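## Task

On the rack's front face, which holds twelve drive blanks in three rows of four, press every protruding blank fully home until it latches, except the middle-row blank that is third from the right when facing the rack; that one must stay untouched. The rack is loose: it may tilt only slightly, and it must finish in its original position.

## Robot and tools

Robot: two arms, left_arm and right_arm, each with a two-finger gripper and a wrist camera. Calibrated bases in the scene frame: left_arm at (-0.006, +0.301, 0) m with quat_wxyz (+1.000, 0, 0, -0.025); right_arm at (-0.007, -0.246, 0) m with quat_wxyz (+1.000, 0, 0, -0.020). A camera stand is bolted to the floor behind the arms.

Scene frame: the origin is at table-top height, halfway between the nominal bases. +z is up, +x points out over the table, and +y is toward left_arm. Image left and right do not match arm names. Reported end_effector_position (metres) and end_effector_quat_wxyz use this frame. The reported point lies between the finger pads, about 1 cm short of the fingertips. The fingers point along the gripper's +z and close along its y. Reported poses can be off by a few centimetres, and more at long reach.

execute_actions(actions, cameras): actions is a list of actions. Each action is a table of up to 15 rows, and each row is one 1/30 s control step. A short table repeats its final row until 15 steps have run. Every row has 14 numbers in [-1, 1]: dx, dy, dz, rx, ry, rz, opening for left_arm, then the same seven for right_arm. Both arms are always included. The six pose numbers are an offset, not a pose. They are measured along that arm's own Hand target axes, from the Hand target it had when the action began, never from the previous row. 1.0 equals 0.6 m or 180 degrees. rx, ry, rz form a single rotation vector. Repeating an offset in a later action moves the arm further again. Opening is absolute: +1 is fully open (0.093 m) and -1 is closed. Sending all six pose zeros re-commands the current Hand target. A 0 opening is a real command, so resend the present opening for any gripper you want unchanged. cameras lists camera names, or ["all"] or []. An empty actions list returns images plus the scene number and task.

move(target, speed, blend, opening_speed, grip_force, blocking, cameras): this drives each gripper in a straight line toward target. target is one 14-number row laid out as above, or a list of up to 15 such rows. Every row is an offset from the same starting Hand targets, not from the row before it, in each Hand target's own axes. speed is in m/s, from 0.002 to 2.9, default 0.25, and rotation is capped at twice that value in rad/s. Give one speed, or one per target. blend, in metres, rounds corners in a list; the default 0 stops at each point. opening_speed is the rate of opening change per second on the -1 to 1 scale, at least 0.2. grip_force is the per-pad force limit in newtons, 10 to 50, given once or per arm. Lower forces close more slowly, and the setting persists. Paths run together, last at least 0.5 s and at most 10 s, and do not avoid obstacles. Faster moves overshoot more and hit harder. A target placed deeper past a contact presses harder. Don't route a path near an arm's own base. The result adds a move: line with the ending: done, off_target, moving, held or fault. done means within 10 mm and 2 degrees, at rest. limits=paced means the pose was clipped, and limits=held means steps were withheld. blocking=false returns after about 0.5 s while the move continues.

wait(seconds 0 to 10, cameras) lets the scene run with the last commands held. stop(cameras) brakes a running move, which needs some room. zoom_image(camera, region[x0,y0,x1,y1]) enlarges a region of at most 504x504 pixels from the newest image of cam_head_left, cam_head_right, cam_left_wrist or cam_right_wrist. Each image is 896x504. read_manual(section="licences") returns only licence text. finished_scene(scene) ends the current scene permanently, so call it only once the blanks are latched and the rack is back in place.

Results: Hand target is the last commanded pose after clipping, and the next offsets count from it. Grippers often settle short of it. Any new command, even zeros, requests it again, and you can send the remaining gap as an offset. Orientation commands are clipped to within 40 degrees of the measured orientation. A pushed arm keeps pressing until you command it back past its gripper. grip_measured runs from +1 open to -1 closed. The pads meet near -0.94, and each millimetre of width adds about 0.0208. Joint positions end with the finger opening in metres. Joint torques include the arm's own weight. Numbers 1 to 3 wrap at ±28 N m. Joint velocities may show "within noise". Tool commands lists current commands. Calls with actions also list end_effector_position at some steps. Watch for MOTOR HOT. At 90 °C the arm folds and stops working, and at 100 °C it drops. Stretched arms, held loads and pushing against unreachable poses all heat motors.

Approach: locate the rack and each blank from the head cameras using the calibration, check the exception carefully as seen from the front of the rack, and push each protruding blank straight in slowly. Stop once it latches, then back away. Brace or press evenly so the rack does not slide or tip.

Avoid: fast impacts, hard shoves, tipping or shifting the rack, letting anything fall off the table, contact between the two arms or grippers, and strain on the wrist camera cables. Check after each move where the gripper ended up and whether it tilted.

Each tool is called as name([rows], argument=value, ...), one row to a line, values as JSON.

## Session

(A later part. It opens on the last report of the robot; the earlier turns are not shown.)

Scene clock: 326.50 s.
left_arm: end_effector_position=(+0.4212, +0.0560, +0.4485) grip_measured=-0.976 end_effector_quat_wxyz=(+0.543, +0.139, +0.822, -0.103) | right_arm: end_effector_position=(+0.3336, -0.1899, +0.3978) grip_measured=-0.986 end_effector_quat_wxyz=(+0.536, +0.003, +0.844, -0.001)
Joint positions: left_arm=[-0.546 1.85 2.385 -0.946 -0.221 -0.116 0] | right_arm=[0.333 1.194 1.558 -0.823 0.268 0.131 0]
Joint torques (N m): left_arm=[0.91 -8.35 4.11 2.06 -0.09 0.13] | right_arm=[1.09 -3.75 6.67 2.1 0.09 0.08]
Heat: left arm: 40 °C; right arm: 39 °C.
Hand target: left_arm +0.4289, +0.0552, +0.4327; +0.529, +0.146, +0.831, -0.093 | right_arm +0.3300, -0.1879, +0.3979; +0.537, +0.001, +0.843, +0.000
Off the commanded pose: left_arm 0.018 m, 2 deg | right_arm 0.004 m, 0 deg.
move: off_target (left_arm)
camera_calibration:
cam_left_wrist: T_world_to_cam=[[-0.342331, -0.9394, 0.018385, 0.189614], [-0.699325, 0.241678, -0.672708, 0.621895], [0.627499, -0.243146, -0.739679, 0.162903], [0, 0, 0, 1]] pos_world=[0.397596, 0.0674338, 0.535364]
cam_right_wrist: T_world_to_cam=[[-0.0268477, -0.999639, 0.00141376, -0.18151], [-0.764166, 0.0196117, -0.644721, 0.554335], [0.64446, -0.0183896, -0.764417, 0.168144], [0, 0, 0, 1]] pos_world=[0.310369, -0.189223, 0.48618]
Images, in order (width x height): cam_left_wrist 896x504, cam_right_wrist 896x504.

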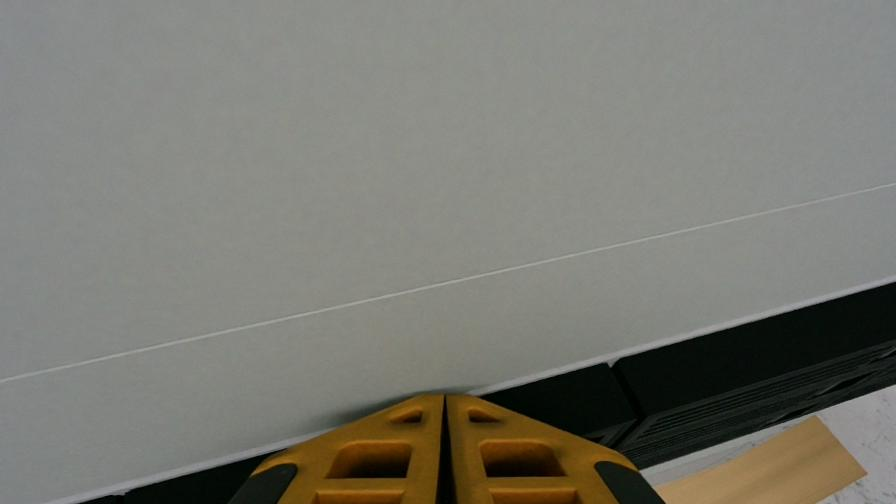

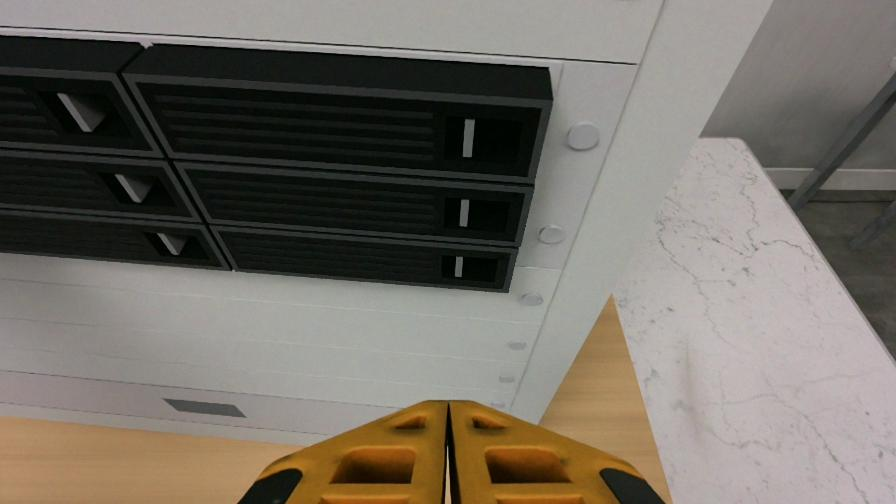

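move(target=[0.00408, -0.01751, -0.07698, 0, 0, 0, -1.0, 0, 0, 0, 0, 0, 0, -1.0], speed=0.08, cameras=["cam_left_wrist", "cam_right_wrist"])

Scene clock: 332.83 s.
left_arm: end_effector_position=(+0.3932, +0.0560, +0.4477) grip_measured=-0.976 end_effector_quat_wxyz=(+0.530, +0.151, +0.829, -0.091) | right_arm: end_effector_position=(+0.3336, -0.1899, +0.3978) grip_measured=-0.986 end_effector_quat_wxyz=(+0.536, +0.003, +0.844, -0.001)
Joint positions: left_arm=[-0.595 1.787 2.338 -1.002 -0.266 -0.117 0] | right_arm=[0.333 1.194 1.558 -0.823 0.268 0.131 0]
Joint torques (N m): left_arm=[-0.43 -11.88 4.22 1.94 -0.28 -0.18] | right_arm=[1.09 -3.75 6.63 2.1 0.09 0.08]
Heat: left arm: 39 °C; right arm: 39 °C.
Hand target: left_arm +0.3849, +0.0601, +0.4501; +0.529, +0.146, +0.831, -0.093 | right_arm +0.3300, -0.1879, +0.3979; +0.537, +0.001, +0.843, +0.000
Off the commanded pose: left_arm 0.009 m, 1 deg | right_arm 0.004 m, 0 deg.
move: done
camera_calibration:
cam_left_wrist: T_world_to_cam=[[-0.349495, -0.936896, -0.00889826, 0.194959], [-0.711925, 0.271723, -0.647556, 0.593754], [0.609111, -0.219983, -0.761966, 0.195658], [0, 0, 0, 1]] pos_world=[0.371668, 0.064361, 0.535308]
cam_right_wrist: T_world_to_cam=[[-0.0268477, -0.999639, 0.00141376, -0.18151], [-0.764166, 0.0196117, -0.644721, 0.554335], [0.64446, -0.0183896, -0.764417, 0.168144], [0, 0, 0, 1]] pos_world=[0.310369, -0.189223, 0.48618]
Images, in order (width x height): cam_left_wrist 896x504, cam_right_wrist 896x504.

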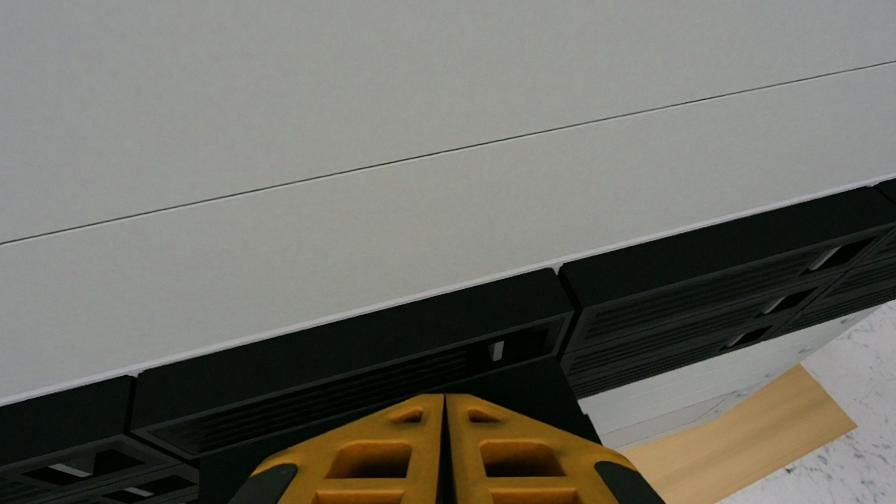

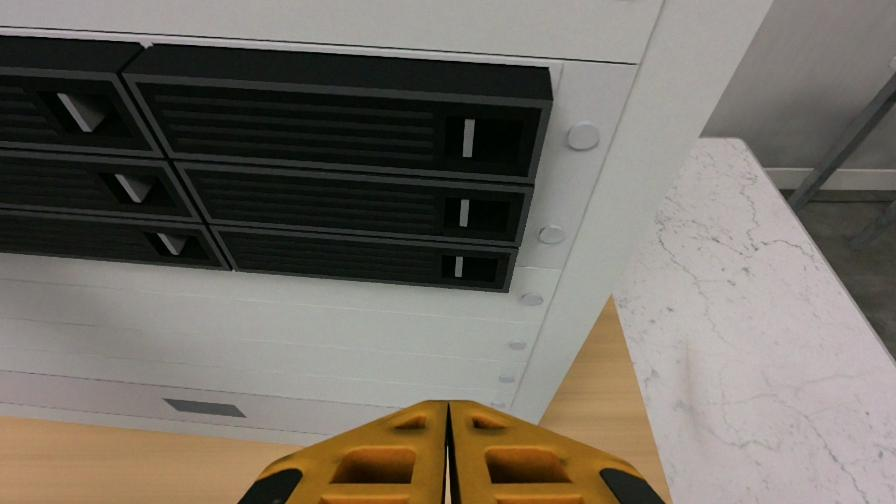

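zoom_image(camera="cam_left_wrist", region=[440, 240, 740, 420])

zoom_image(camera="cam_left_wrist", region=[60, 340, 300, 500])

Scaled by 1.680 from the camera's 896x504 image, which has a finer 1280x720 frame.

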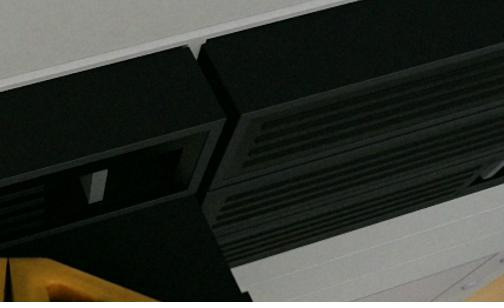

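Scaled by 2.100 from the camera's 896x504 image, which has a finer 1280x720 frame.

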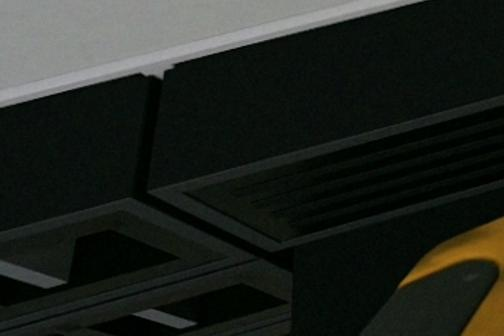

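move(target=[0.00523, 0.00361, 0.02467, 0, 0, 0, -1.0, 0, 0, 0, 0, 0, 0, -1.0], speed=0.05, cameras=["cam_left_wrist"])

Scene clock: 341.53 s.
left_arm: end_effector_position=(+0.3981, +0.0523, +0.4383) grip_measured=-0.976 end_effector_quat_wxyz=(+0.527, +0.152, +0.832, -0.090) | right_arm: end_effector_position=(+0.3336, -0.1899, +0.3978) grip_measured=-0.986 end_effector_quat_wxyz=(+0.536, +0.003, +0.844, -0.001)
Joint positions: left_arm=[-0.595 1.787 2.298 -0.972 -0.265 -0.117 0] | right_arm=[0.333 1.194 1.558 -0.823 0.268 0.131 0]
Joint torques (N m): left_arm=[1.01 -11.23 4.26 2.13 -0.1 -0.08] | right_arm=[1.1 -3.73 6.65 2.1 0.1 0.08]
Heat: left arm: 37 °C; right arm: 39 °C.
Hand target: left_arm +0.3970, +0.0579, +0.4411; +0.529, +0.146, +0.830, -0.093 | right_arm +0.3300, -0.1879, +0.3979; +0.537, +0.001, +0.843, +0.000
Off the commanded pose: left_arm 0.006 m, 1 deg | right_arm 0.004 m, 0 deg.
move: done
camera_calibration:
cam_left_wrist: T_world_to_cam=[[-0.350213, -0.936601, -0.0113653, 0.194323], [-0.717041, 0.275883, -0.64011, 0.590622], [0.602663, -0.216026, -0.768199, 0.189818], [0, 0, 0, 1]] pos_world=[0.377158, 0.0600665, 0.52609]
Images, in order (width x height): cam_left_wrist 896x504.

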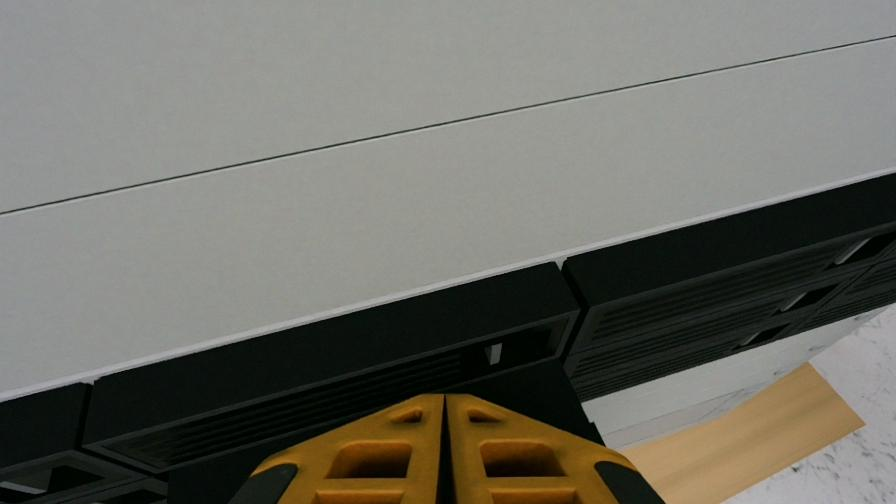

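move(target=[-0.00685, 0.00389, 0.01469, 0, 0, 0, -1.0, 0, 0, 0, 0, 0, 0, -1.0], speed=0.05, cameras=["cam_left_wrist"])

Scene clock: 346.03 s.
left_arm: end_effector_position=(+0.4016, +0.0574, +0.4381) grip_measured=-0.976 end_effector_quat_wxyz=(+0.526, +0.148, +0.833, -0.091) | right_arm: end_effector_position=(+0.3336, -0.1899, +0.3978) grip_measured=-0.986 end_effector_quat_wxyz=(+0.536, +0.003, +0.844, -0.001)
Joint positions: left_arm=[-0.577 1.787 2.298 -0.972 -0.252 -0.117 0] | right_arm=[0.333 1.194 1.558 -0.823 0.268 0.131 0]
Joint torques (N m): left_arm=[0.81 -7.53 8.21 2.06 -0.09 -0.03] | right_arm=[1.09 -3.73 6.65 2.1 0.09 0.08]
Heat: left arm: 37 °C; right arm: 39 °C.
Hand target: left_arm +0.4069, +0.0568, +0.4411; +0.529, +0.146, +0.830, -0.093 | right_arm +0.3300, -0.1879, +0.3979; +0.537, +0.001, +0.843, +0.000
Off the commanded pose: left_arm 0.006 m, 1 deg | right_arm 0.004 m, 0 deg.
move: done
camera_calibration:
cam_left_wrist: T_world_to_cam=[[-0.344692, -0.938698, -0.00580958, 0.195921], [-0.720631, 0.268574, -0.639186, 0.59312], [0.601563, -0.216136, -0.76903, 0.189502], [0, 0, 0, 1]] pos_world=[0.380956, 0.0655729, 0.525985]
Images, in order (width x height): cam_left_wrist 896x504.

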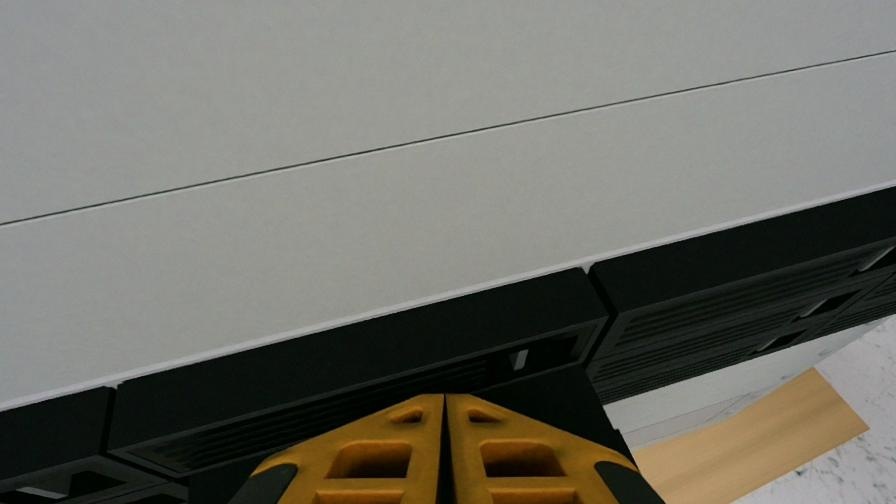

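move(target=[-0.0037, 0.00467, 0.01973, 0, 0, 0, -1.0, 0, 0, 0, 0, 0, 0, -1.0], speed=0.04, cameras=["cam_left_wrist"])

Scene clock: 352.00 s.
left_arm: end_effector_position=(+0.4091, +0.0568, +0.4358) grip_measured=-0.976 end_effector_quat_wxyz=(+0.523, +0.148, +0.834, -0.093) | right_arm: end_effector_position=(+0.3336, -0.1899, +0.3978) grip_measured=-0.986 end_effector_quat_wxyz=(+0.536, +0.003, +0.844, -0.001)
Joint positions: left_arm=[-0.564 1.816 2.332 -0.98 -0.236 -0.117 0] | right_arm=[0.333 1.194 1.558 -0.823 0.268 0.131 0]
Joint torques (N m): left_arm=[1.13 -7.05 7.91 2.21 -0.09 0.07] | right_arm=[1.09 -3.75 6.64 2.1 0.1 0.07]
Heat: left arm: 37 °C; right arm: 39 °C.
Hand target: left_arm +0.4189, +0.0555, +0.4380; +0.529, +0.146, +0.831, -0.093 | right_arm +0.3300, -0.1879, +0.3979; +0.537, +0.001, +0.843, +0.000
Off the commanded pose: left_arm 0.010 m, 1 deg | right_arm 0.004 m, 0 deg.
move: done
camera_calibration:
cam_left_wrist: T_world_to_cam=[[-0.345622, -0.938374, 0.000112052, 0.195683], [-0.725437, 0.267118, -0.634341, 0.597179], [0.595219, -0.219324, -0.773053, 0.187666], [0, 0, 0, 1]] pos_world=[0.389146, 0.0652667, 0.523869]
Images, in order (width x height): cam_left_wrist 896x504.

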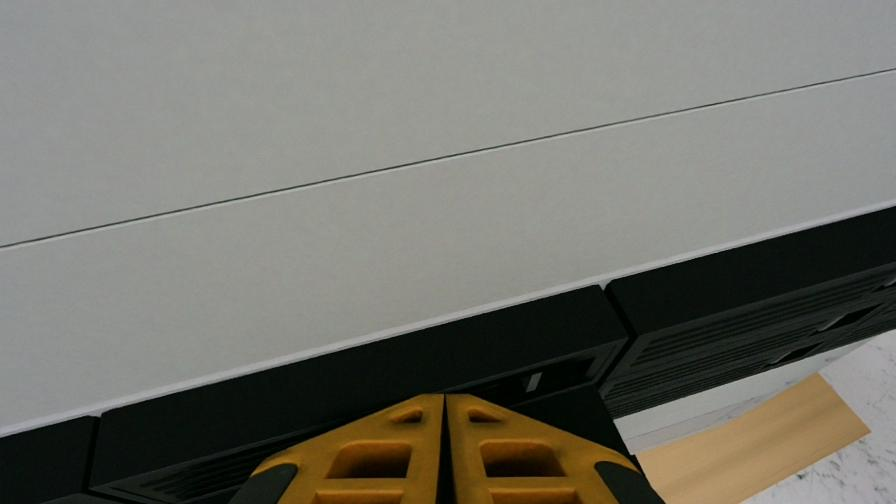

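move(target=[-0.00105, 0.00389, 0.01739, 0, 0, 0, -1.0, 0, 0, 0, 0, 0, 0, -1.0], speed=0.04, cameras=["cam_left_wrist"])

Scene clock: 354.73 s.
left_arm: end_effector_position=(+0.4097, +0.0566, +0.4353) grip_measured=-0.976 end_effector_quat_wxyz=(+0.519, +0.151, +0.836, -0.097) | right_arm: end_effector_position=(+0.3336, -0.1899, +0.3978) grip_measured=-0.986 end_effector_quat_wxyz=(+0.536, +0.003, +0.844, -0.001)
Joint positions: left_arm=[-0.557 1.825 2.348 -0.993 -0.217 -0.116 0] | right_arm=[0.333 1.194 1.558 -0.823 0.268 0.131 0]
Joint torques (N m): left_arm=[1.73 -5.64 7.58 2.5 -0.16 0.09] | right_arm=[1.09 -3.74 6.65 2.09 0.1 0.07]
Heat: left arm: 37 °C; right arm: 39 °C.
Hand target: left_arm +0.4288, +0.0543, +0.4342; +0.529, +0.146, +0.830, -0.093 | right_arm +0.3300, -0.1879, +0.3979; +0.537, +0.001, +0.843, +0.000
Off the commanded pose: left_arm 0.019 m, 2 deg | right_arm 0.004 m, 0 deg.
move: off_target (left_arm)
camera_calibration:
cam_left_wrist: T_world_to_cam=[[-0.355383, -0.934704, 0.00563968, 0.197134], [-0.727916, 0.272965, -0.62899, 0.595767], [0.58638, -0.227638, -0.777393, 0.192866], [0, 0, 0, 1]] pos_world=[0.390633, 0.065542, 0.523553]
Images, in order (width x height): cam_left_wrist 896x504.

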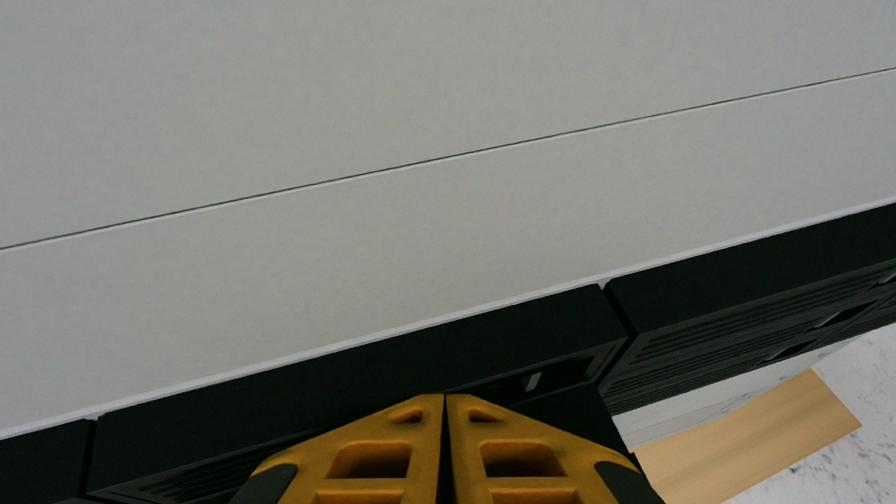

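move(target=[0.05012, -0.0004, -0.16982, 0, 0, 0, -1.0, 0, 0, 0, 0, 0, 0, -1.0], speed=0.12, cameras=["all"])

Scene clock: 359.33 s.
left_arm: end_effector_position=(+0.3348, +0.0883, +0.4539) grip_measured=-0.976 end_effector_quat_wxyz=(+0.535, +0.149, +0.826, -0.094) | right_arm: end_effector_position=(+0.3336, -0.1899, +0.3978) grip_measured=-0.986 end_effector_quat_wxyz=(+0.536, +0.003, +0.844, -0.001)
Joint positions: left_arm=[-0.632 1.524 2.064 -0.984 -0.3 -0.134 0] | right_arm=[0.333 1.194 1.558 -0.823 0.268 0.131 0]
Joint torques (N m): left_arm=[-0.57 -7.72 4.21 1.94 -0.29 -0.18] | right_arm=[1.09 -3.77 6.67 2.1 0.09 0.07]
Heat: left arm: 37 °C; right arm: 39 °C.
Hand target: left_arm +0.3300, +0.0899, +0.4499; +0.529, +0.146, +0.831, -0.093 | right_arm +0.3300, -0.1879, +0.3979; +0.537, +0.001, +0.843, +0.000
Off the commanded pose: left_arm 0.006 m, 1 deg | right_arm 0.004 m, 0 deg.
move: done
camera_calibration:
cam_left_wrist: T_world_to_cam=[[-0.349229, -0.937023, -0.00523968, 0.203056], [-0.705682, 0.266678, -0.656426, 0.549849], [0.616483, -0.225545, -0.754372, 0.237722], [0, 0, 0, 1]] pos_world=[0.31238, 0.0972526, 0.54133]
cam_right_wrist: T_world_to_cam=[[-0.0268477, -0.999639, 0.00141376, -0.18151], [-0.764166, 0.0196117, -0.644721, 0.554335], [0.64446, -0.0183896, -0.764417, 0.168144], [0, 0, 0, 1]] pos_world=[0.310369, -0.189223, 0.48618]

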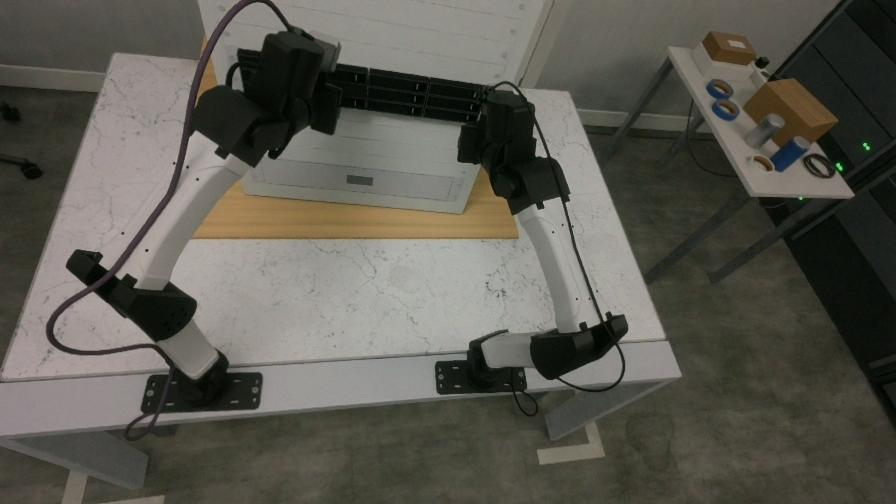

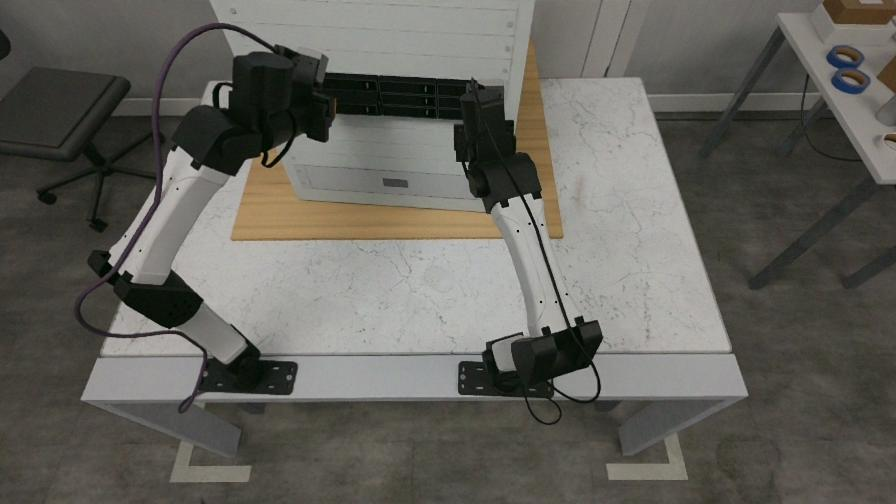

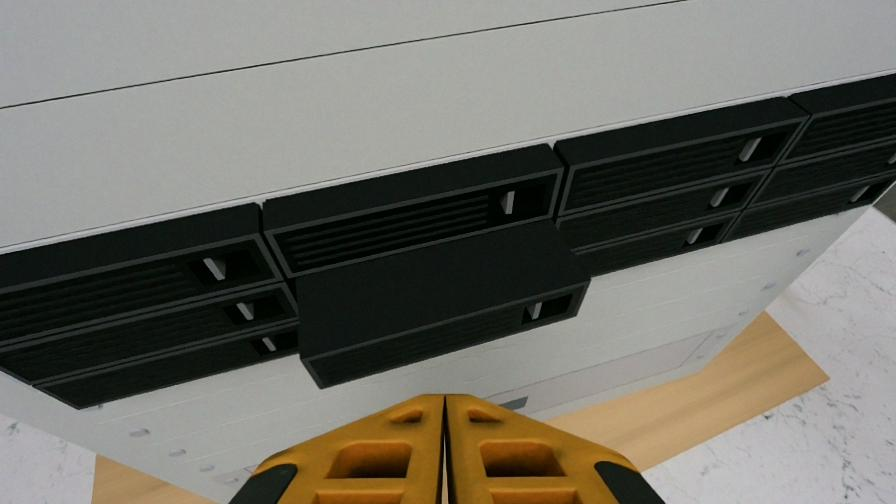

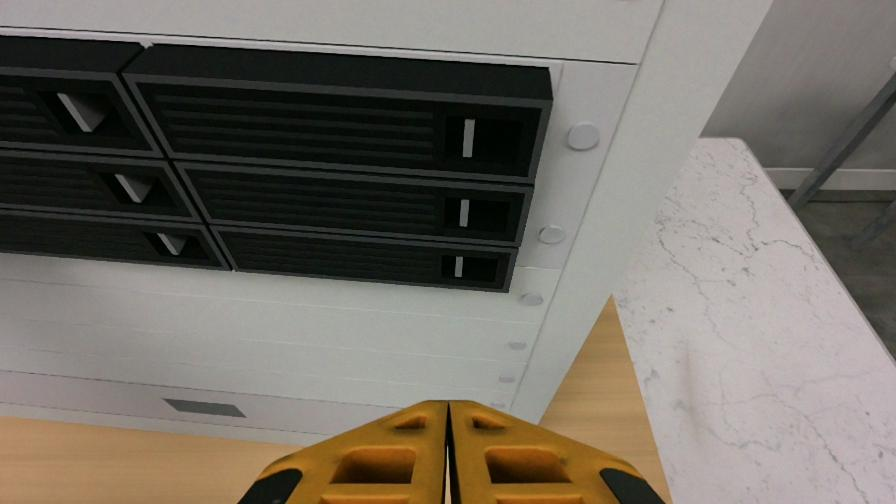

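move(target=[0.33491, 0.31462, -0.12674, 0, 0, 0, -1.0, 0.27983, -0.23667, -0.01587, 0, 0, 0, -1.0], speed=0.2, cameras=["all"])

Scene clock: 386.97 s.
left_arm: end_effector_position=(+0.2502, +0.3189, +0.3049) grip_measured=-0.976 end_effector_quat_wxyz=(+0.535, +0.146, +0.827, -0.090) | right_arm: end_effector_position=(+0.2484, -0.3273, +0.2478) grip_measured=-0.986 end_effector_quat_wxyz=(+0.531, +0.008, +0.848, +0.005)
Joint positions: left_arm=[0.603 0.838 1.039 -0.826 0.79 0.481 0] | right_arm=[-0.625 0.747 0.777 -0.584 -0.59 -0.312 0]
Joint torques (N m): left_arm=[0.79 0.2 6.04 1.63 0.36 0.1] | right_arm=[-0.84 0.44 8.03 2.2 -0.36 -0.12]
Heat: left arm: 36 °C; right arm: 39 °C.
Hand target: left_arm +0.2499, +0.3199, +0.3000; +0.529, +0.146, +0.830, -0.093 | right_arm +0.2502, -0.3298, +0.2497; +0.537, +0.001, +0.844, +0.000
Off the commanded pose: left_arm 0.005 m, 1 deg | right_arm 0.004 m, 1 deg.
move: done
camera_calibration:
cam_left_wrist: T_world_to_cam=[[-0.339191, -0.940687, -0.00760184, 0.38817], [-0.708996, 0.260943, -0.655159, 0.333036], [0.618283, -0.216835, -0.755452, 0.226601], [0, 0, 0, 1]] pos_world=[0.227682, 0.327378, 0.392328]
cam_right_wrist: T_world_to_cam=[[-0.0284584, -0.999484, -0.0148726, -0.316391], [-0.771629, 0.0314241, -0.635296, 0.39863], [0.635436, -0.00660337, -0.772125, 0.113842], [0, 0, 0, 1]] pos_world=[0.226251, -0.328003, 0.336443]

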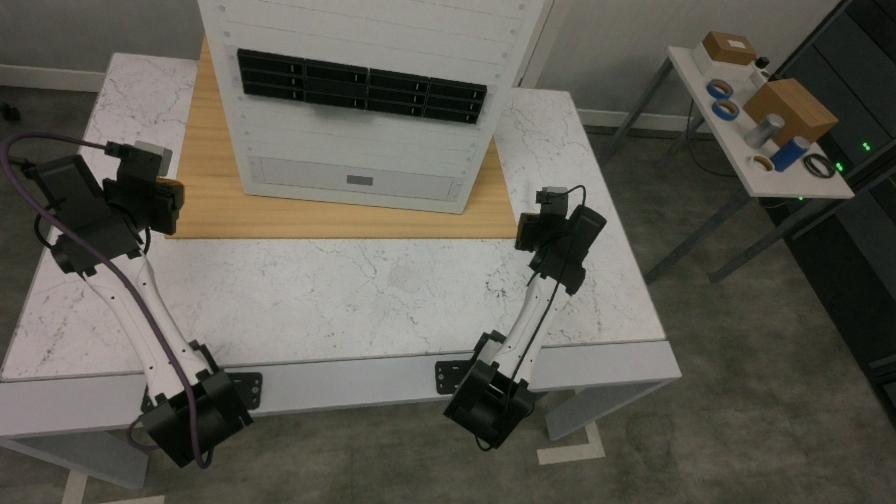

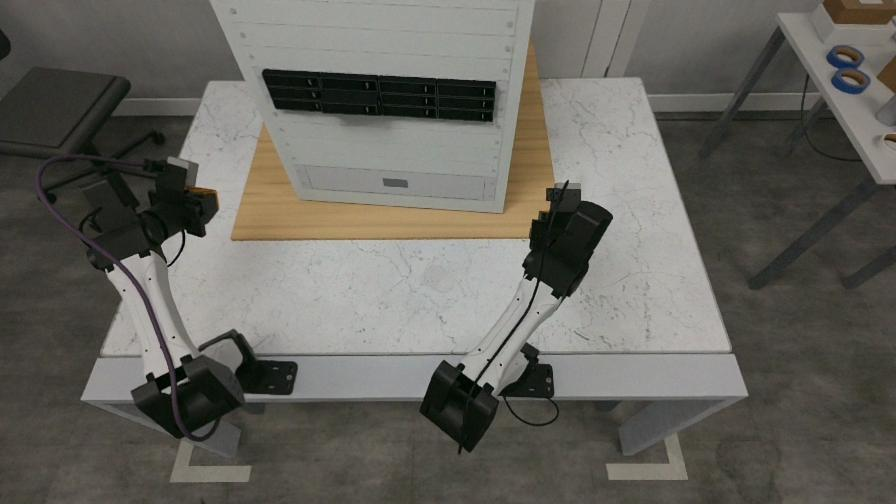

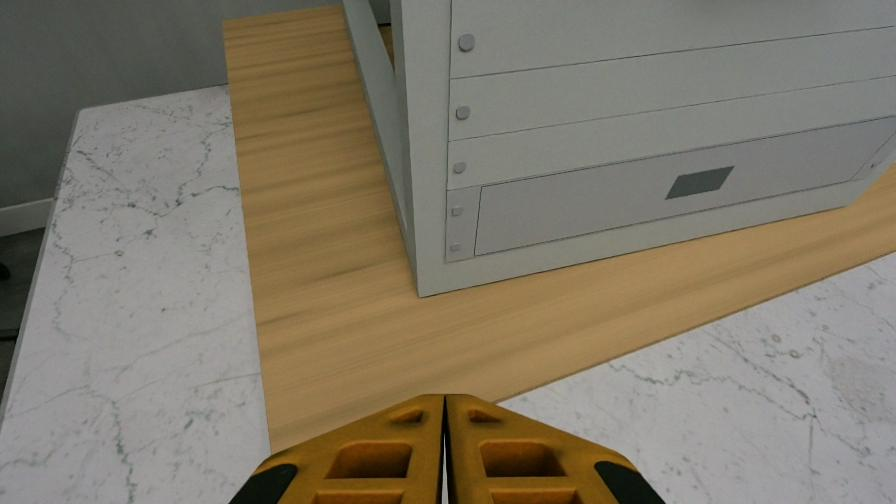

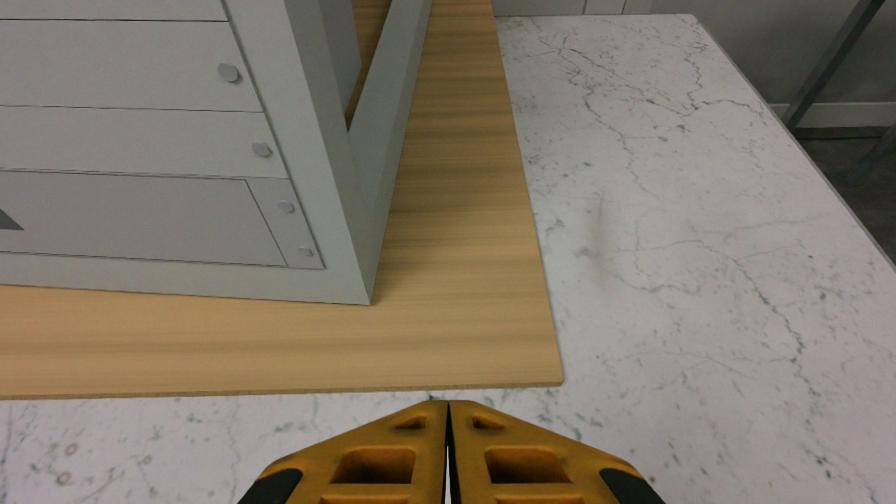

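zoom_image(camera="cam_head_left", region=[190, 0, 350, 220])

zoom_image(camera="cam_head_left", region=[390, 0, 550, 220])

zoom_image(camera="cam_head_right", region=[200, 0, 360, 220])

zoom_image(camera="cam_head_right", region=[400, 0, 560, 220])

Scaled by 2.291 from the camera's 896x504 image, which has a finer 1280x720 frame.

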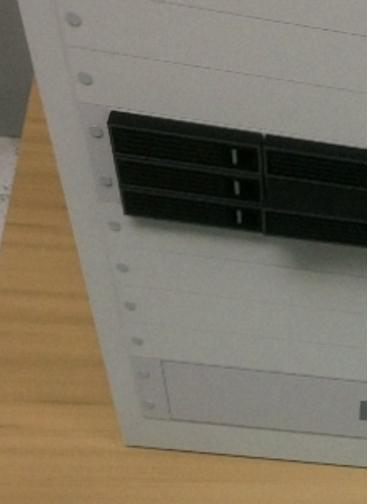

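Scaled by 2.291 from the camera's 896x504 image, which has a finer 1280x720 frame.

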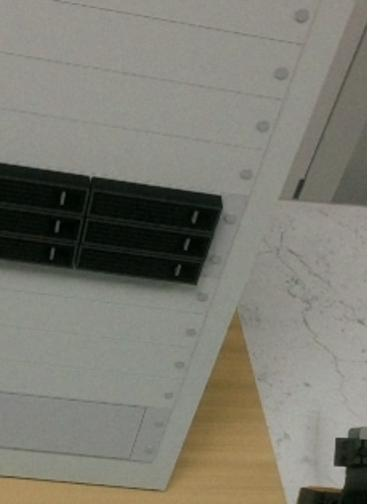

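Scaled by 2.291 from the camera's 896x504 image, which has a finer 1280x720 frame.

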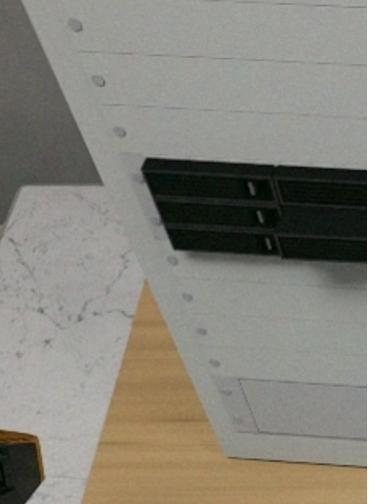

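Scaled by 2.291 from the camera's 896x504 image, which has a finer 1280x720 frame.

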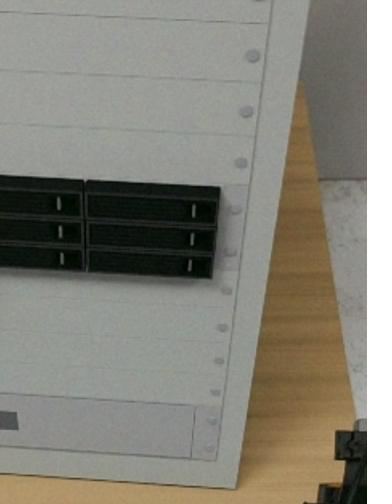

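move(target=[-0.3335, -0.30445, 0.10395, -0.1007, 0, -0.04696, -1.0, -0.33712, 0.31633, -0.04722, 0, 0, 0, -1.0], speed=0.2, cameras=["all"])

Scene clock: 442.90 s.
left_arm: end_effector_position=(+0.3198, +0.1021, +0.4530) grip_measured=-0.976 end_effector_quat_wxyz=(+0.537, +0.006, +0.844, +0.002) | right_arm: end_effector_position=(+0.3108, -0.1418, +0.4356) grip_measured=-0.986 end_effector_quat_wxyz=(+0.528, -0.007, +0.849, -0.008)
Joint positions: left_arm=[-0.803 1.638 2.252 -1.231 -0.749 -0.439 0] | right_arm=[0.603 1.32 1.863 -1.072 0.504 0.252 0]
Joint torques (N m): left_arm=[-0.36 -5.52 7.17 1.63 -0.49 -0.17] | right_arm=[0.8 -2.1 9.8 1.96 0.18 0.21]
Heat: left arm: 38 °C; right arm: 37 °C.
Hand target: left_arm +0.3201, +0.1001, +0.4549; +0.537, +0.000, +0.843, +0.000 | right_arm +0.3103, -0.1400, +0.4450; +0.537, +0.000, +0.844, +0.000
Off the commanded pose: left_arm 0.003 m, 1 deg | right_arm 0.010 m, 2 deg.
move: done
camera_calibration:
cam_left_wrist: T_world_to_cam=[[-0.00949552, -0.999903, -0.01019, 0.110802], [-0.763923, 0.0138294, -0.645159, 0.574312], [0.645237, 0.0016583, -0.763981, 0.221408], [0, 0, 0, 1]] pos_world=[0.296922, 0.102481, 0.540803]
cam_right_wrist: T_world_to_cam=[[-0.017844, -0.999583, 0.022694, -0.14612], [-0.775105, -0.000508019, -0.631832, 0.555285], [0.63158, -0.0288647, -0.774773, 0.219679], [0, 0, 0, 1]] pos_world=[0.289052, -0.139436, 0.524364]

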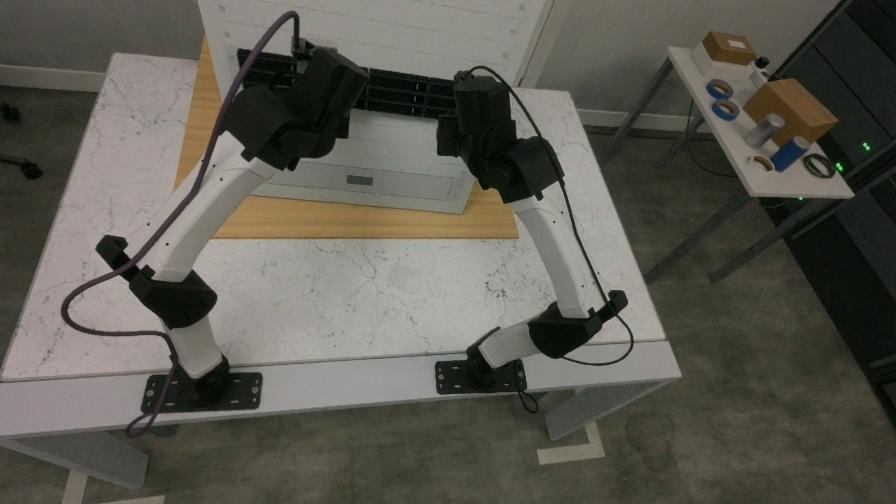

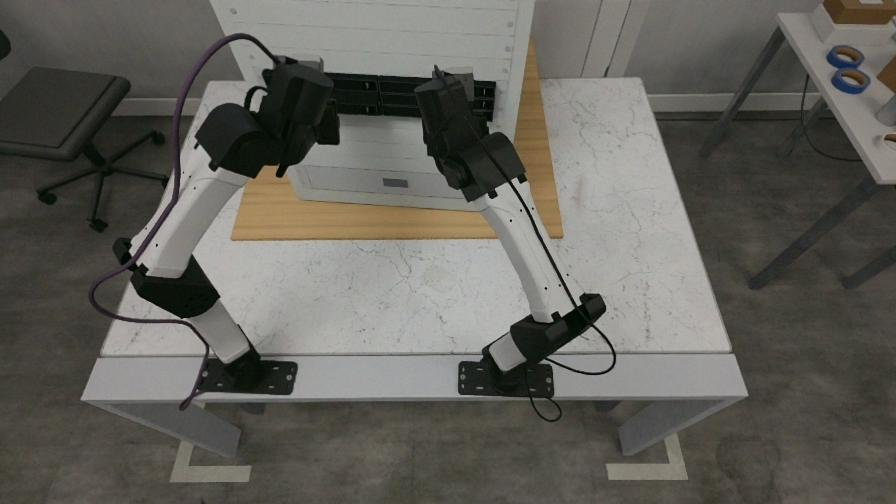

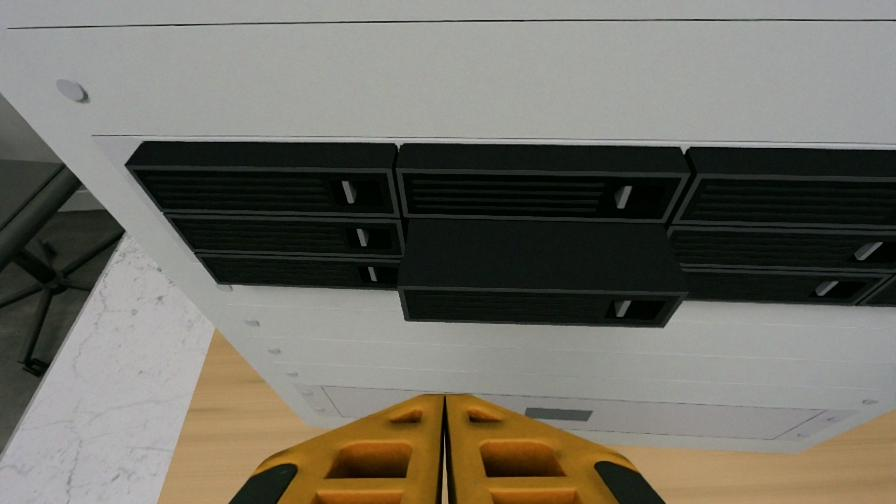

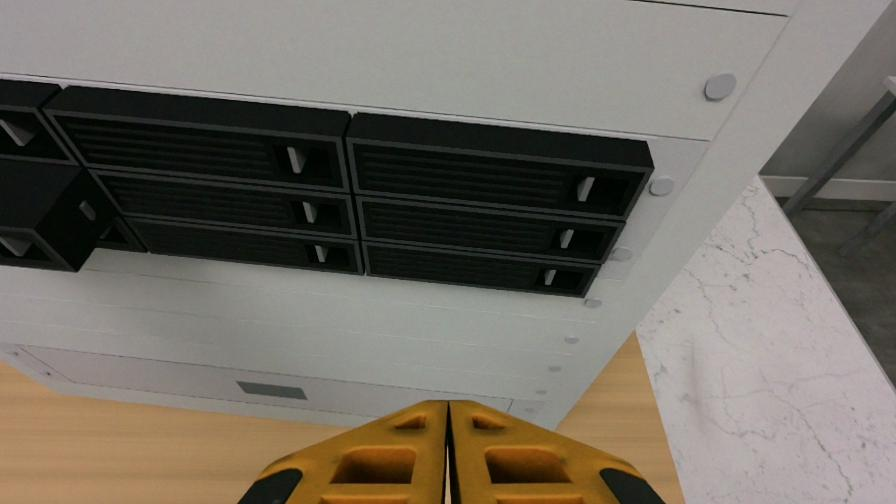

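move(target=[0.1289, -0.06667, 0.07849, 0, -0.27778, 0, -1.0, 0, 0, 0, 0, 0, 0, -1.0], speed=0.2, cameras=["all"])

Scene clock: 465.80 s.
left_arm: end_effector_position=(+0.3269, +0.0602, +0.3725) grip_measured=-0.976 end_effector_quat_wxyz=(+0.844, -0.008, +0.536, -0.009) | right_arm: end_effector_position=(+0.3108, -0.1418, +0.4355) grip_measured=-0.986 end_effector_quat_wxyz=(+0.528, -0.007, +0.849, -0.008)
Joint positions: left_arm=[-0.878 1.582 0.835 1.415 -0.812 0.495 0] | right_arm=[0.603 1.32 1.863 -1.072 0.504 0.252 0]
Joint torques (N m): left_arm=[0.85 -5.86 5.2 1.51 0.3 0.11] | right_arm=[0.84 -2.11 9.8 1.97 0.18 0.21]
Heat: left arm: 38 °C; right arm: 38 °C.
Hand target: left_arm +0.3302, +0.0601, +0.3649; +0.843, +0.000, +0.537, +0.000 | right_arm +0.3103, -0.1400, +0.4449; +0.537, +0.000, +0.844, +0.000
Off the commanded pose: left_arm 0.008 m, 1 deg | right_arm 0.010 m, 2 deg.
move: done
camera_calibration:
cam_left_wrist: T_world_to_cam=[[-0.00854613, -0.999755, 0.0204096, 0.0564745], [0.00762328, -0.0204748, -0.999761, 0.410294], [0.999934, -0.0083885, 0.0077964, -0.24748], [0, 0, 0, 1]] pos_world=[0.244819, 0.0627854, 0.410973]
cam_right_wrist: T_world_to_cam=[[-0.017824, -0.99958, 0.0228401, -0.1462], [-0.775334, -0.00060539, -0.631551, 0.555126], [0.6313, -0.0289654, -0.774997, 0.219785], [0, 0, 0, 1]] pos_world=[0.289051, -0.139436, 0.524263]

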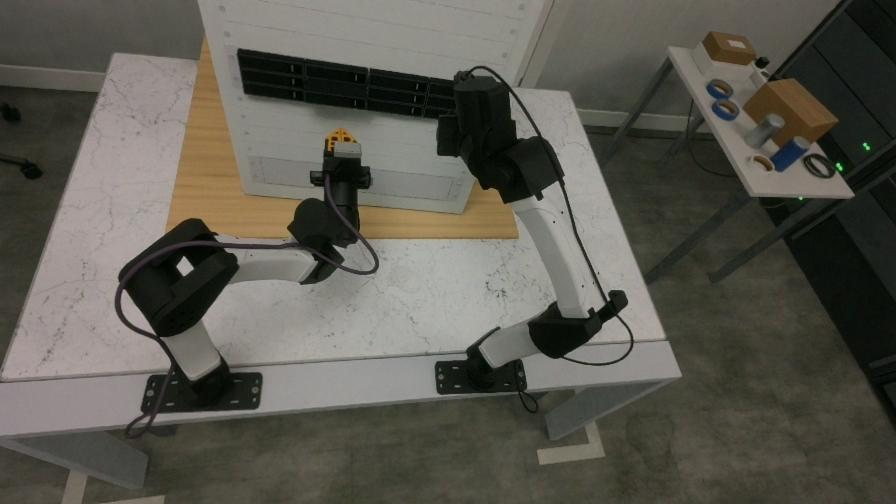

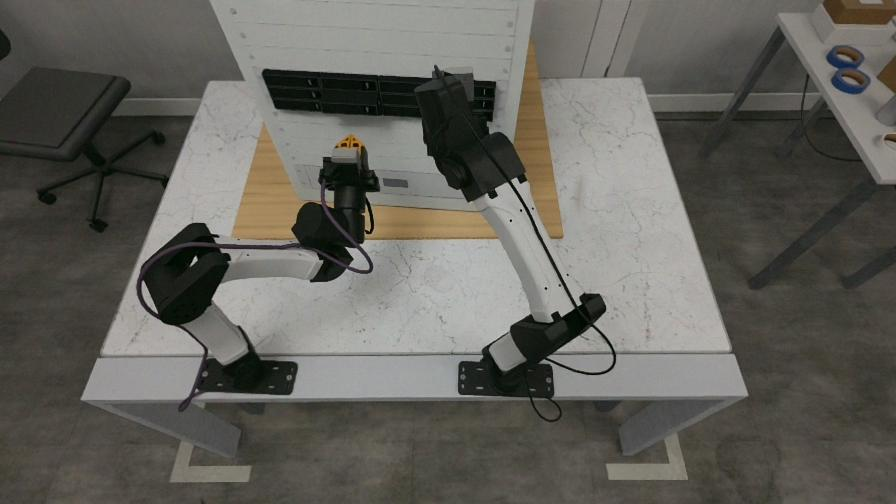

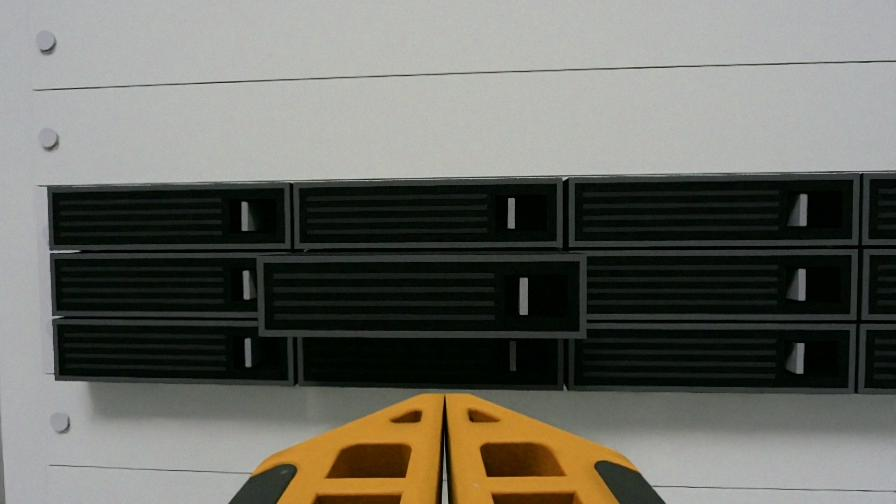

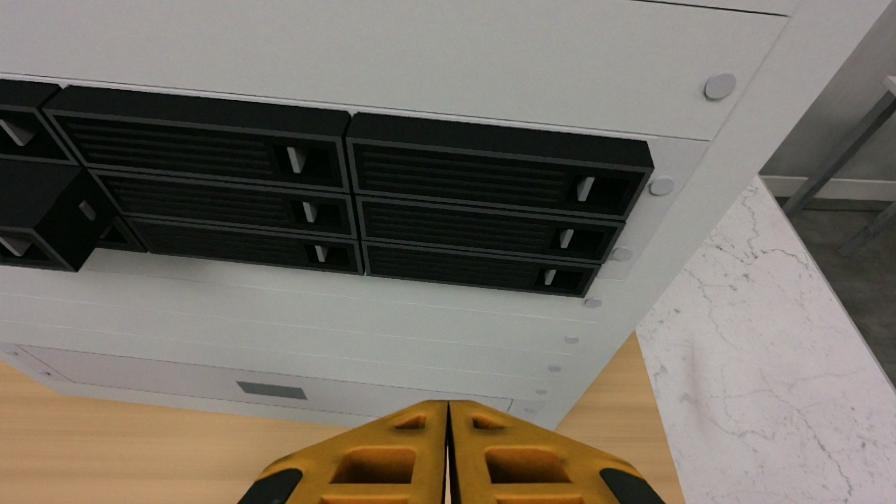

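move(target=[0.04226, 0.01, 0.09063, 0, 0, 0, -1.0, 0, 0, 0, 0, 0, 0, -1.0], speed=0.08, cameras=["cam_left_wrist"])

Scene clock: 480.73 s.
left_arm: end_effector_position=(+0.3844, +0.0693, +0.3614) grip_measured=-0.976 end_effector_quat_wxyz=(+0.842, +0.004, +0.539, +0.007) | right_arm: end_effector_position=(+0.3108, -0.1418, +0.4355) grip_measured=-0.986 end_effector_quat_wxyz=(+0.528, -0.007, +0.849, -0.008)
Joint positions: left_arm=[-0.724 1.688 0.93 1.331 -0.689 0.405 0] | right_arm=[0.603 1.32 1.863 -1.072 0.504 0.252 0]
Joint torques (N m): left_arm=[0.64 -7.09 8.62 1.39 0.27 -0.17] | right_arm=[0.81 -2.13 9.74 1.97 0.19 0.2]
Heat: left arm: 36 °C; right arm: 38 °C.
Hand target: left_arm +0.3901, +0.0661, +0.3649; +0.843, +0.000, +0.537, +0.000 | right_arm +0.3103, -0.1400, +0.4449; +0.537, +0.000, +0.844, +0.000
Off the commanded pose: left_arm 0.008 m, 1 deg | right_arm 0.010 m, 2 deg.
move: done
camera_calibration:
cam_left_wrist: T_world_to_cam=[[0.00721995, -0.999836, -0.016592, 0.0735418], [-0.000631716, 0.0165878, -0.999862, 0.399563], [0.999974, 0.00722943, -0.000511849, -0.302904], [0, 0, 0, 1]] pos_world=[0.302617, 0.0690917, 0.400573]
Images, in order (width x height): cam_left_wrist 896x504.

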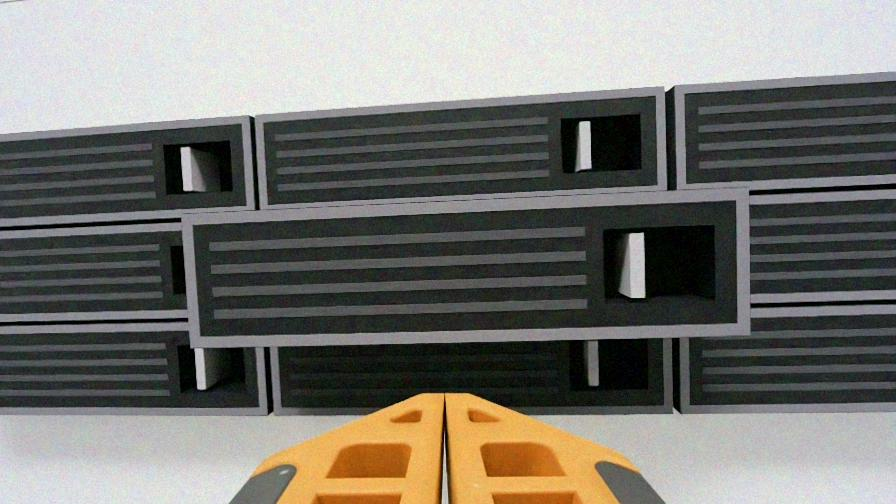

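move(target=[0.01358, -0.005, 0.04884, 0, 0, 0, -1.0, 0, 0, 0, 0, 0, 0, -1.0], speed=0.05, cameras=["cam_left_wrist"])

Scene clock: 485.13 s.
left_arm: end_effector_position=(+0.4096, +0.0670, +0.3678) grip_measured=-0.976 end_effector_quat_wxyz=(+0.844, -0.001, +0.537, +0.005) | right_arm: end_effector_position=(+0.3108, -0.1418, +0.4355) grip_measured=-0.986 end_effector_quat_wxyz=(+0.528, -0.007, +0.849, -0.008)
Joint positions: left_arm=[-0.679 1.75 1.03 1.284 -0.654 0.371 0] | right_arm=[0.603 1.32 1.863 -1.072 0.504 0.252 0]
Joint torques (N m): left_arm=[1.36 -7.23 9.91 1.24 0.35 -0.21] | right_arm=[0.84 -2.11 9.78 1.97 0.18 0.2]
Heat: left arm: 37 °C; right arm: 38 °C.
Hand target: left_arm +0.4201, +0.0630, +0.3698; +0.843, +0.000, +0.537, +0.000 | right_arm +0.3103, -0.1400, +0.4449; +0.537, +0.000, +0.844, +0.000
Off the commanded pose: left_arm 0.011 m, 1 deg | right_arm 0.010 m, 2 deg.
move: off_target (left_arm)
camera_calibration:
cam_left_wrist: T_world_to_cam=[[0.00828147, -0.999953, -0.00494778, 0.0664978], [0.00599452, 0.00499751, -0.99997, 0.40417], [0.999948, 0.00825156, 0.00603563, -0.330602], [0, 0, 0, 1]] pos_world=[0.327612, 0.0672029, 0.406482]
Images, in order (width x height): cam_left_wrist 896x504.

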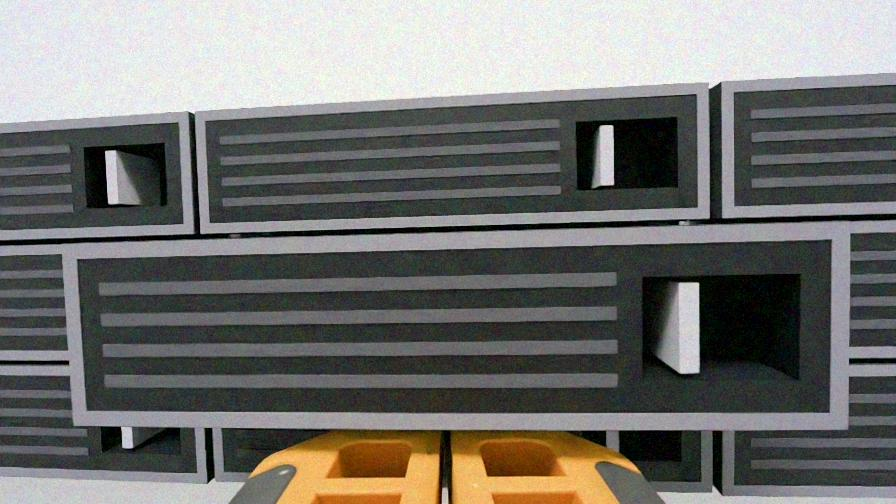

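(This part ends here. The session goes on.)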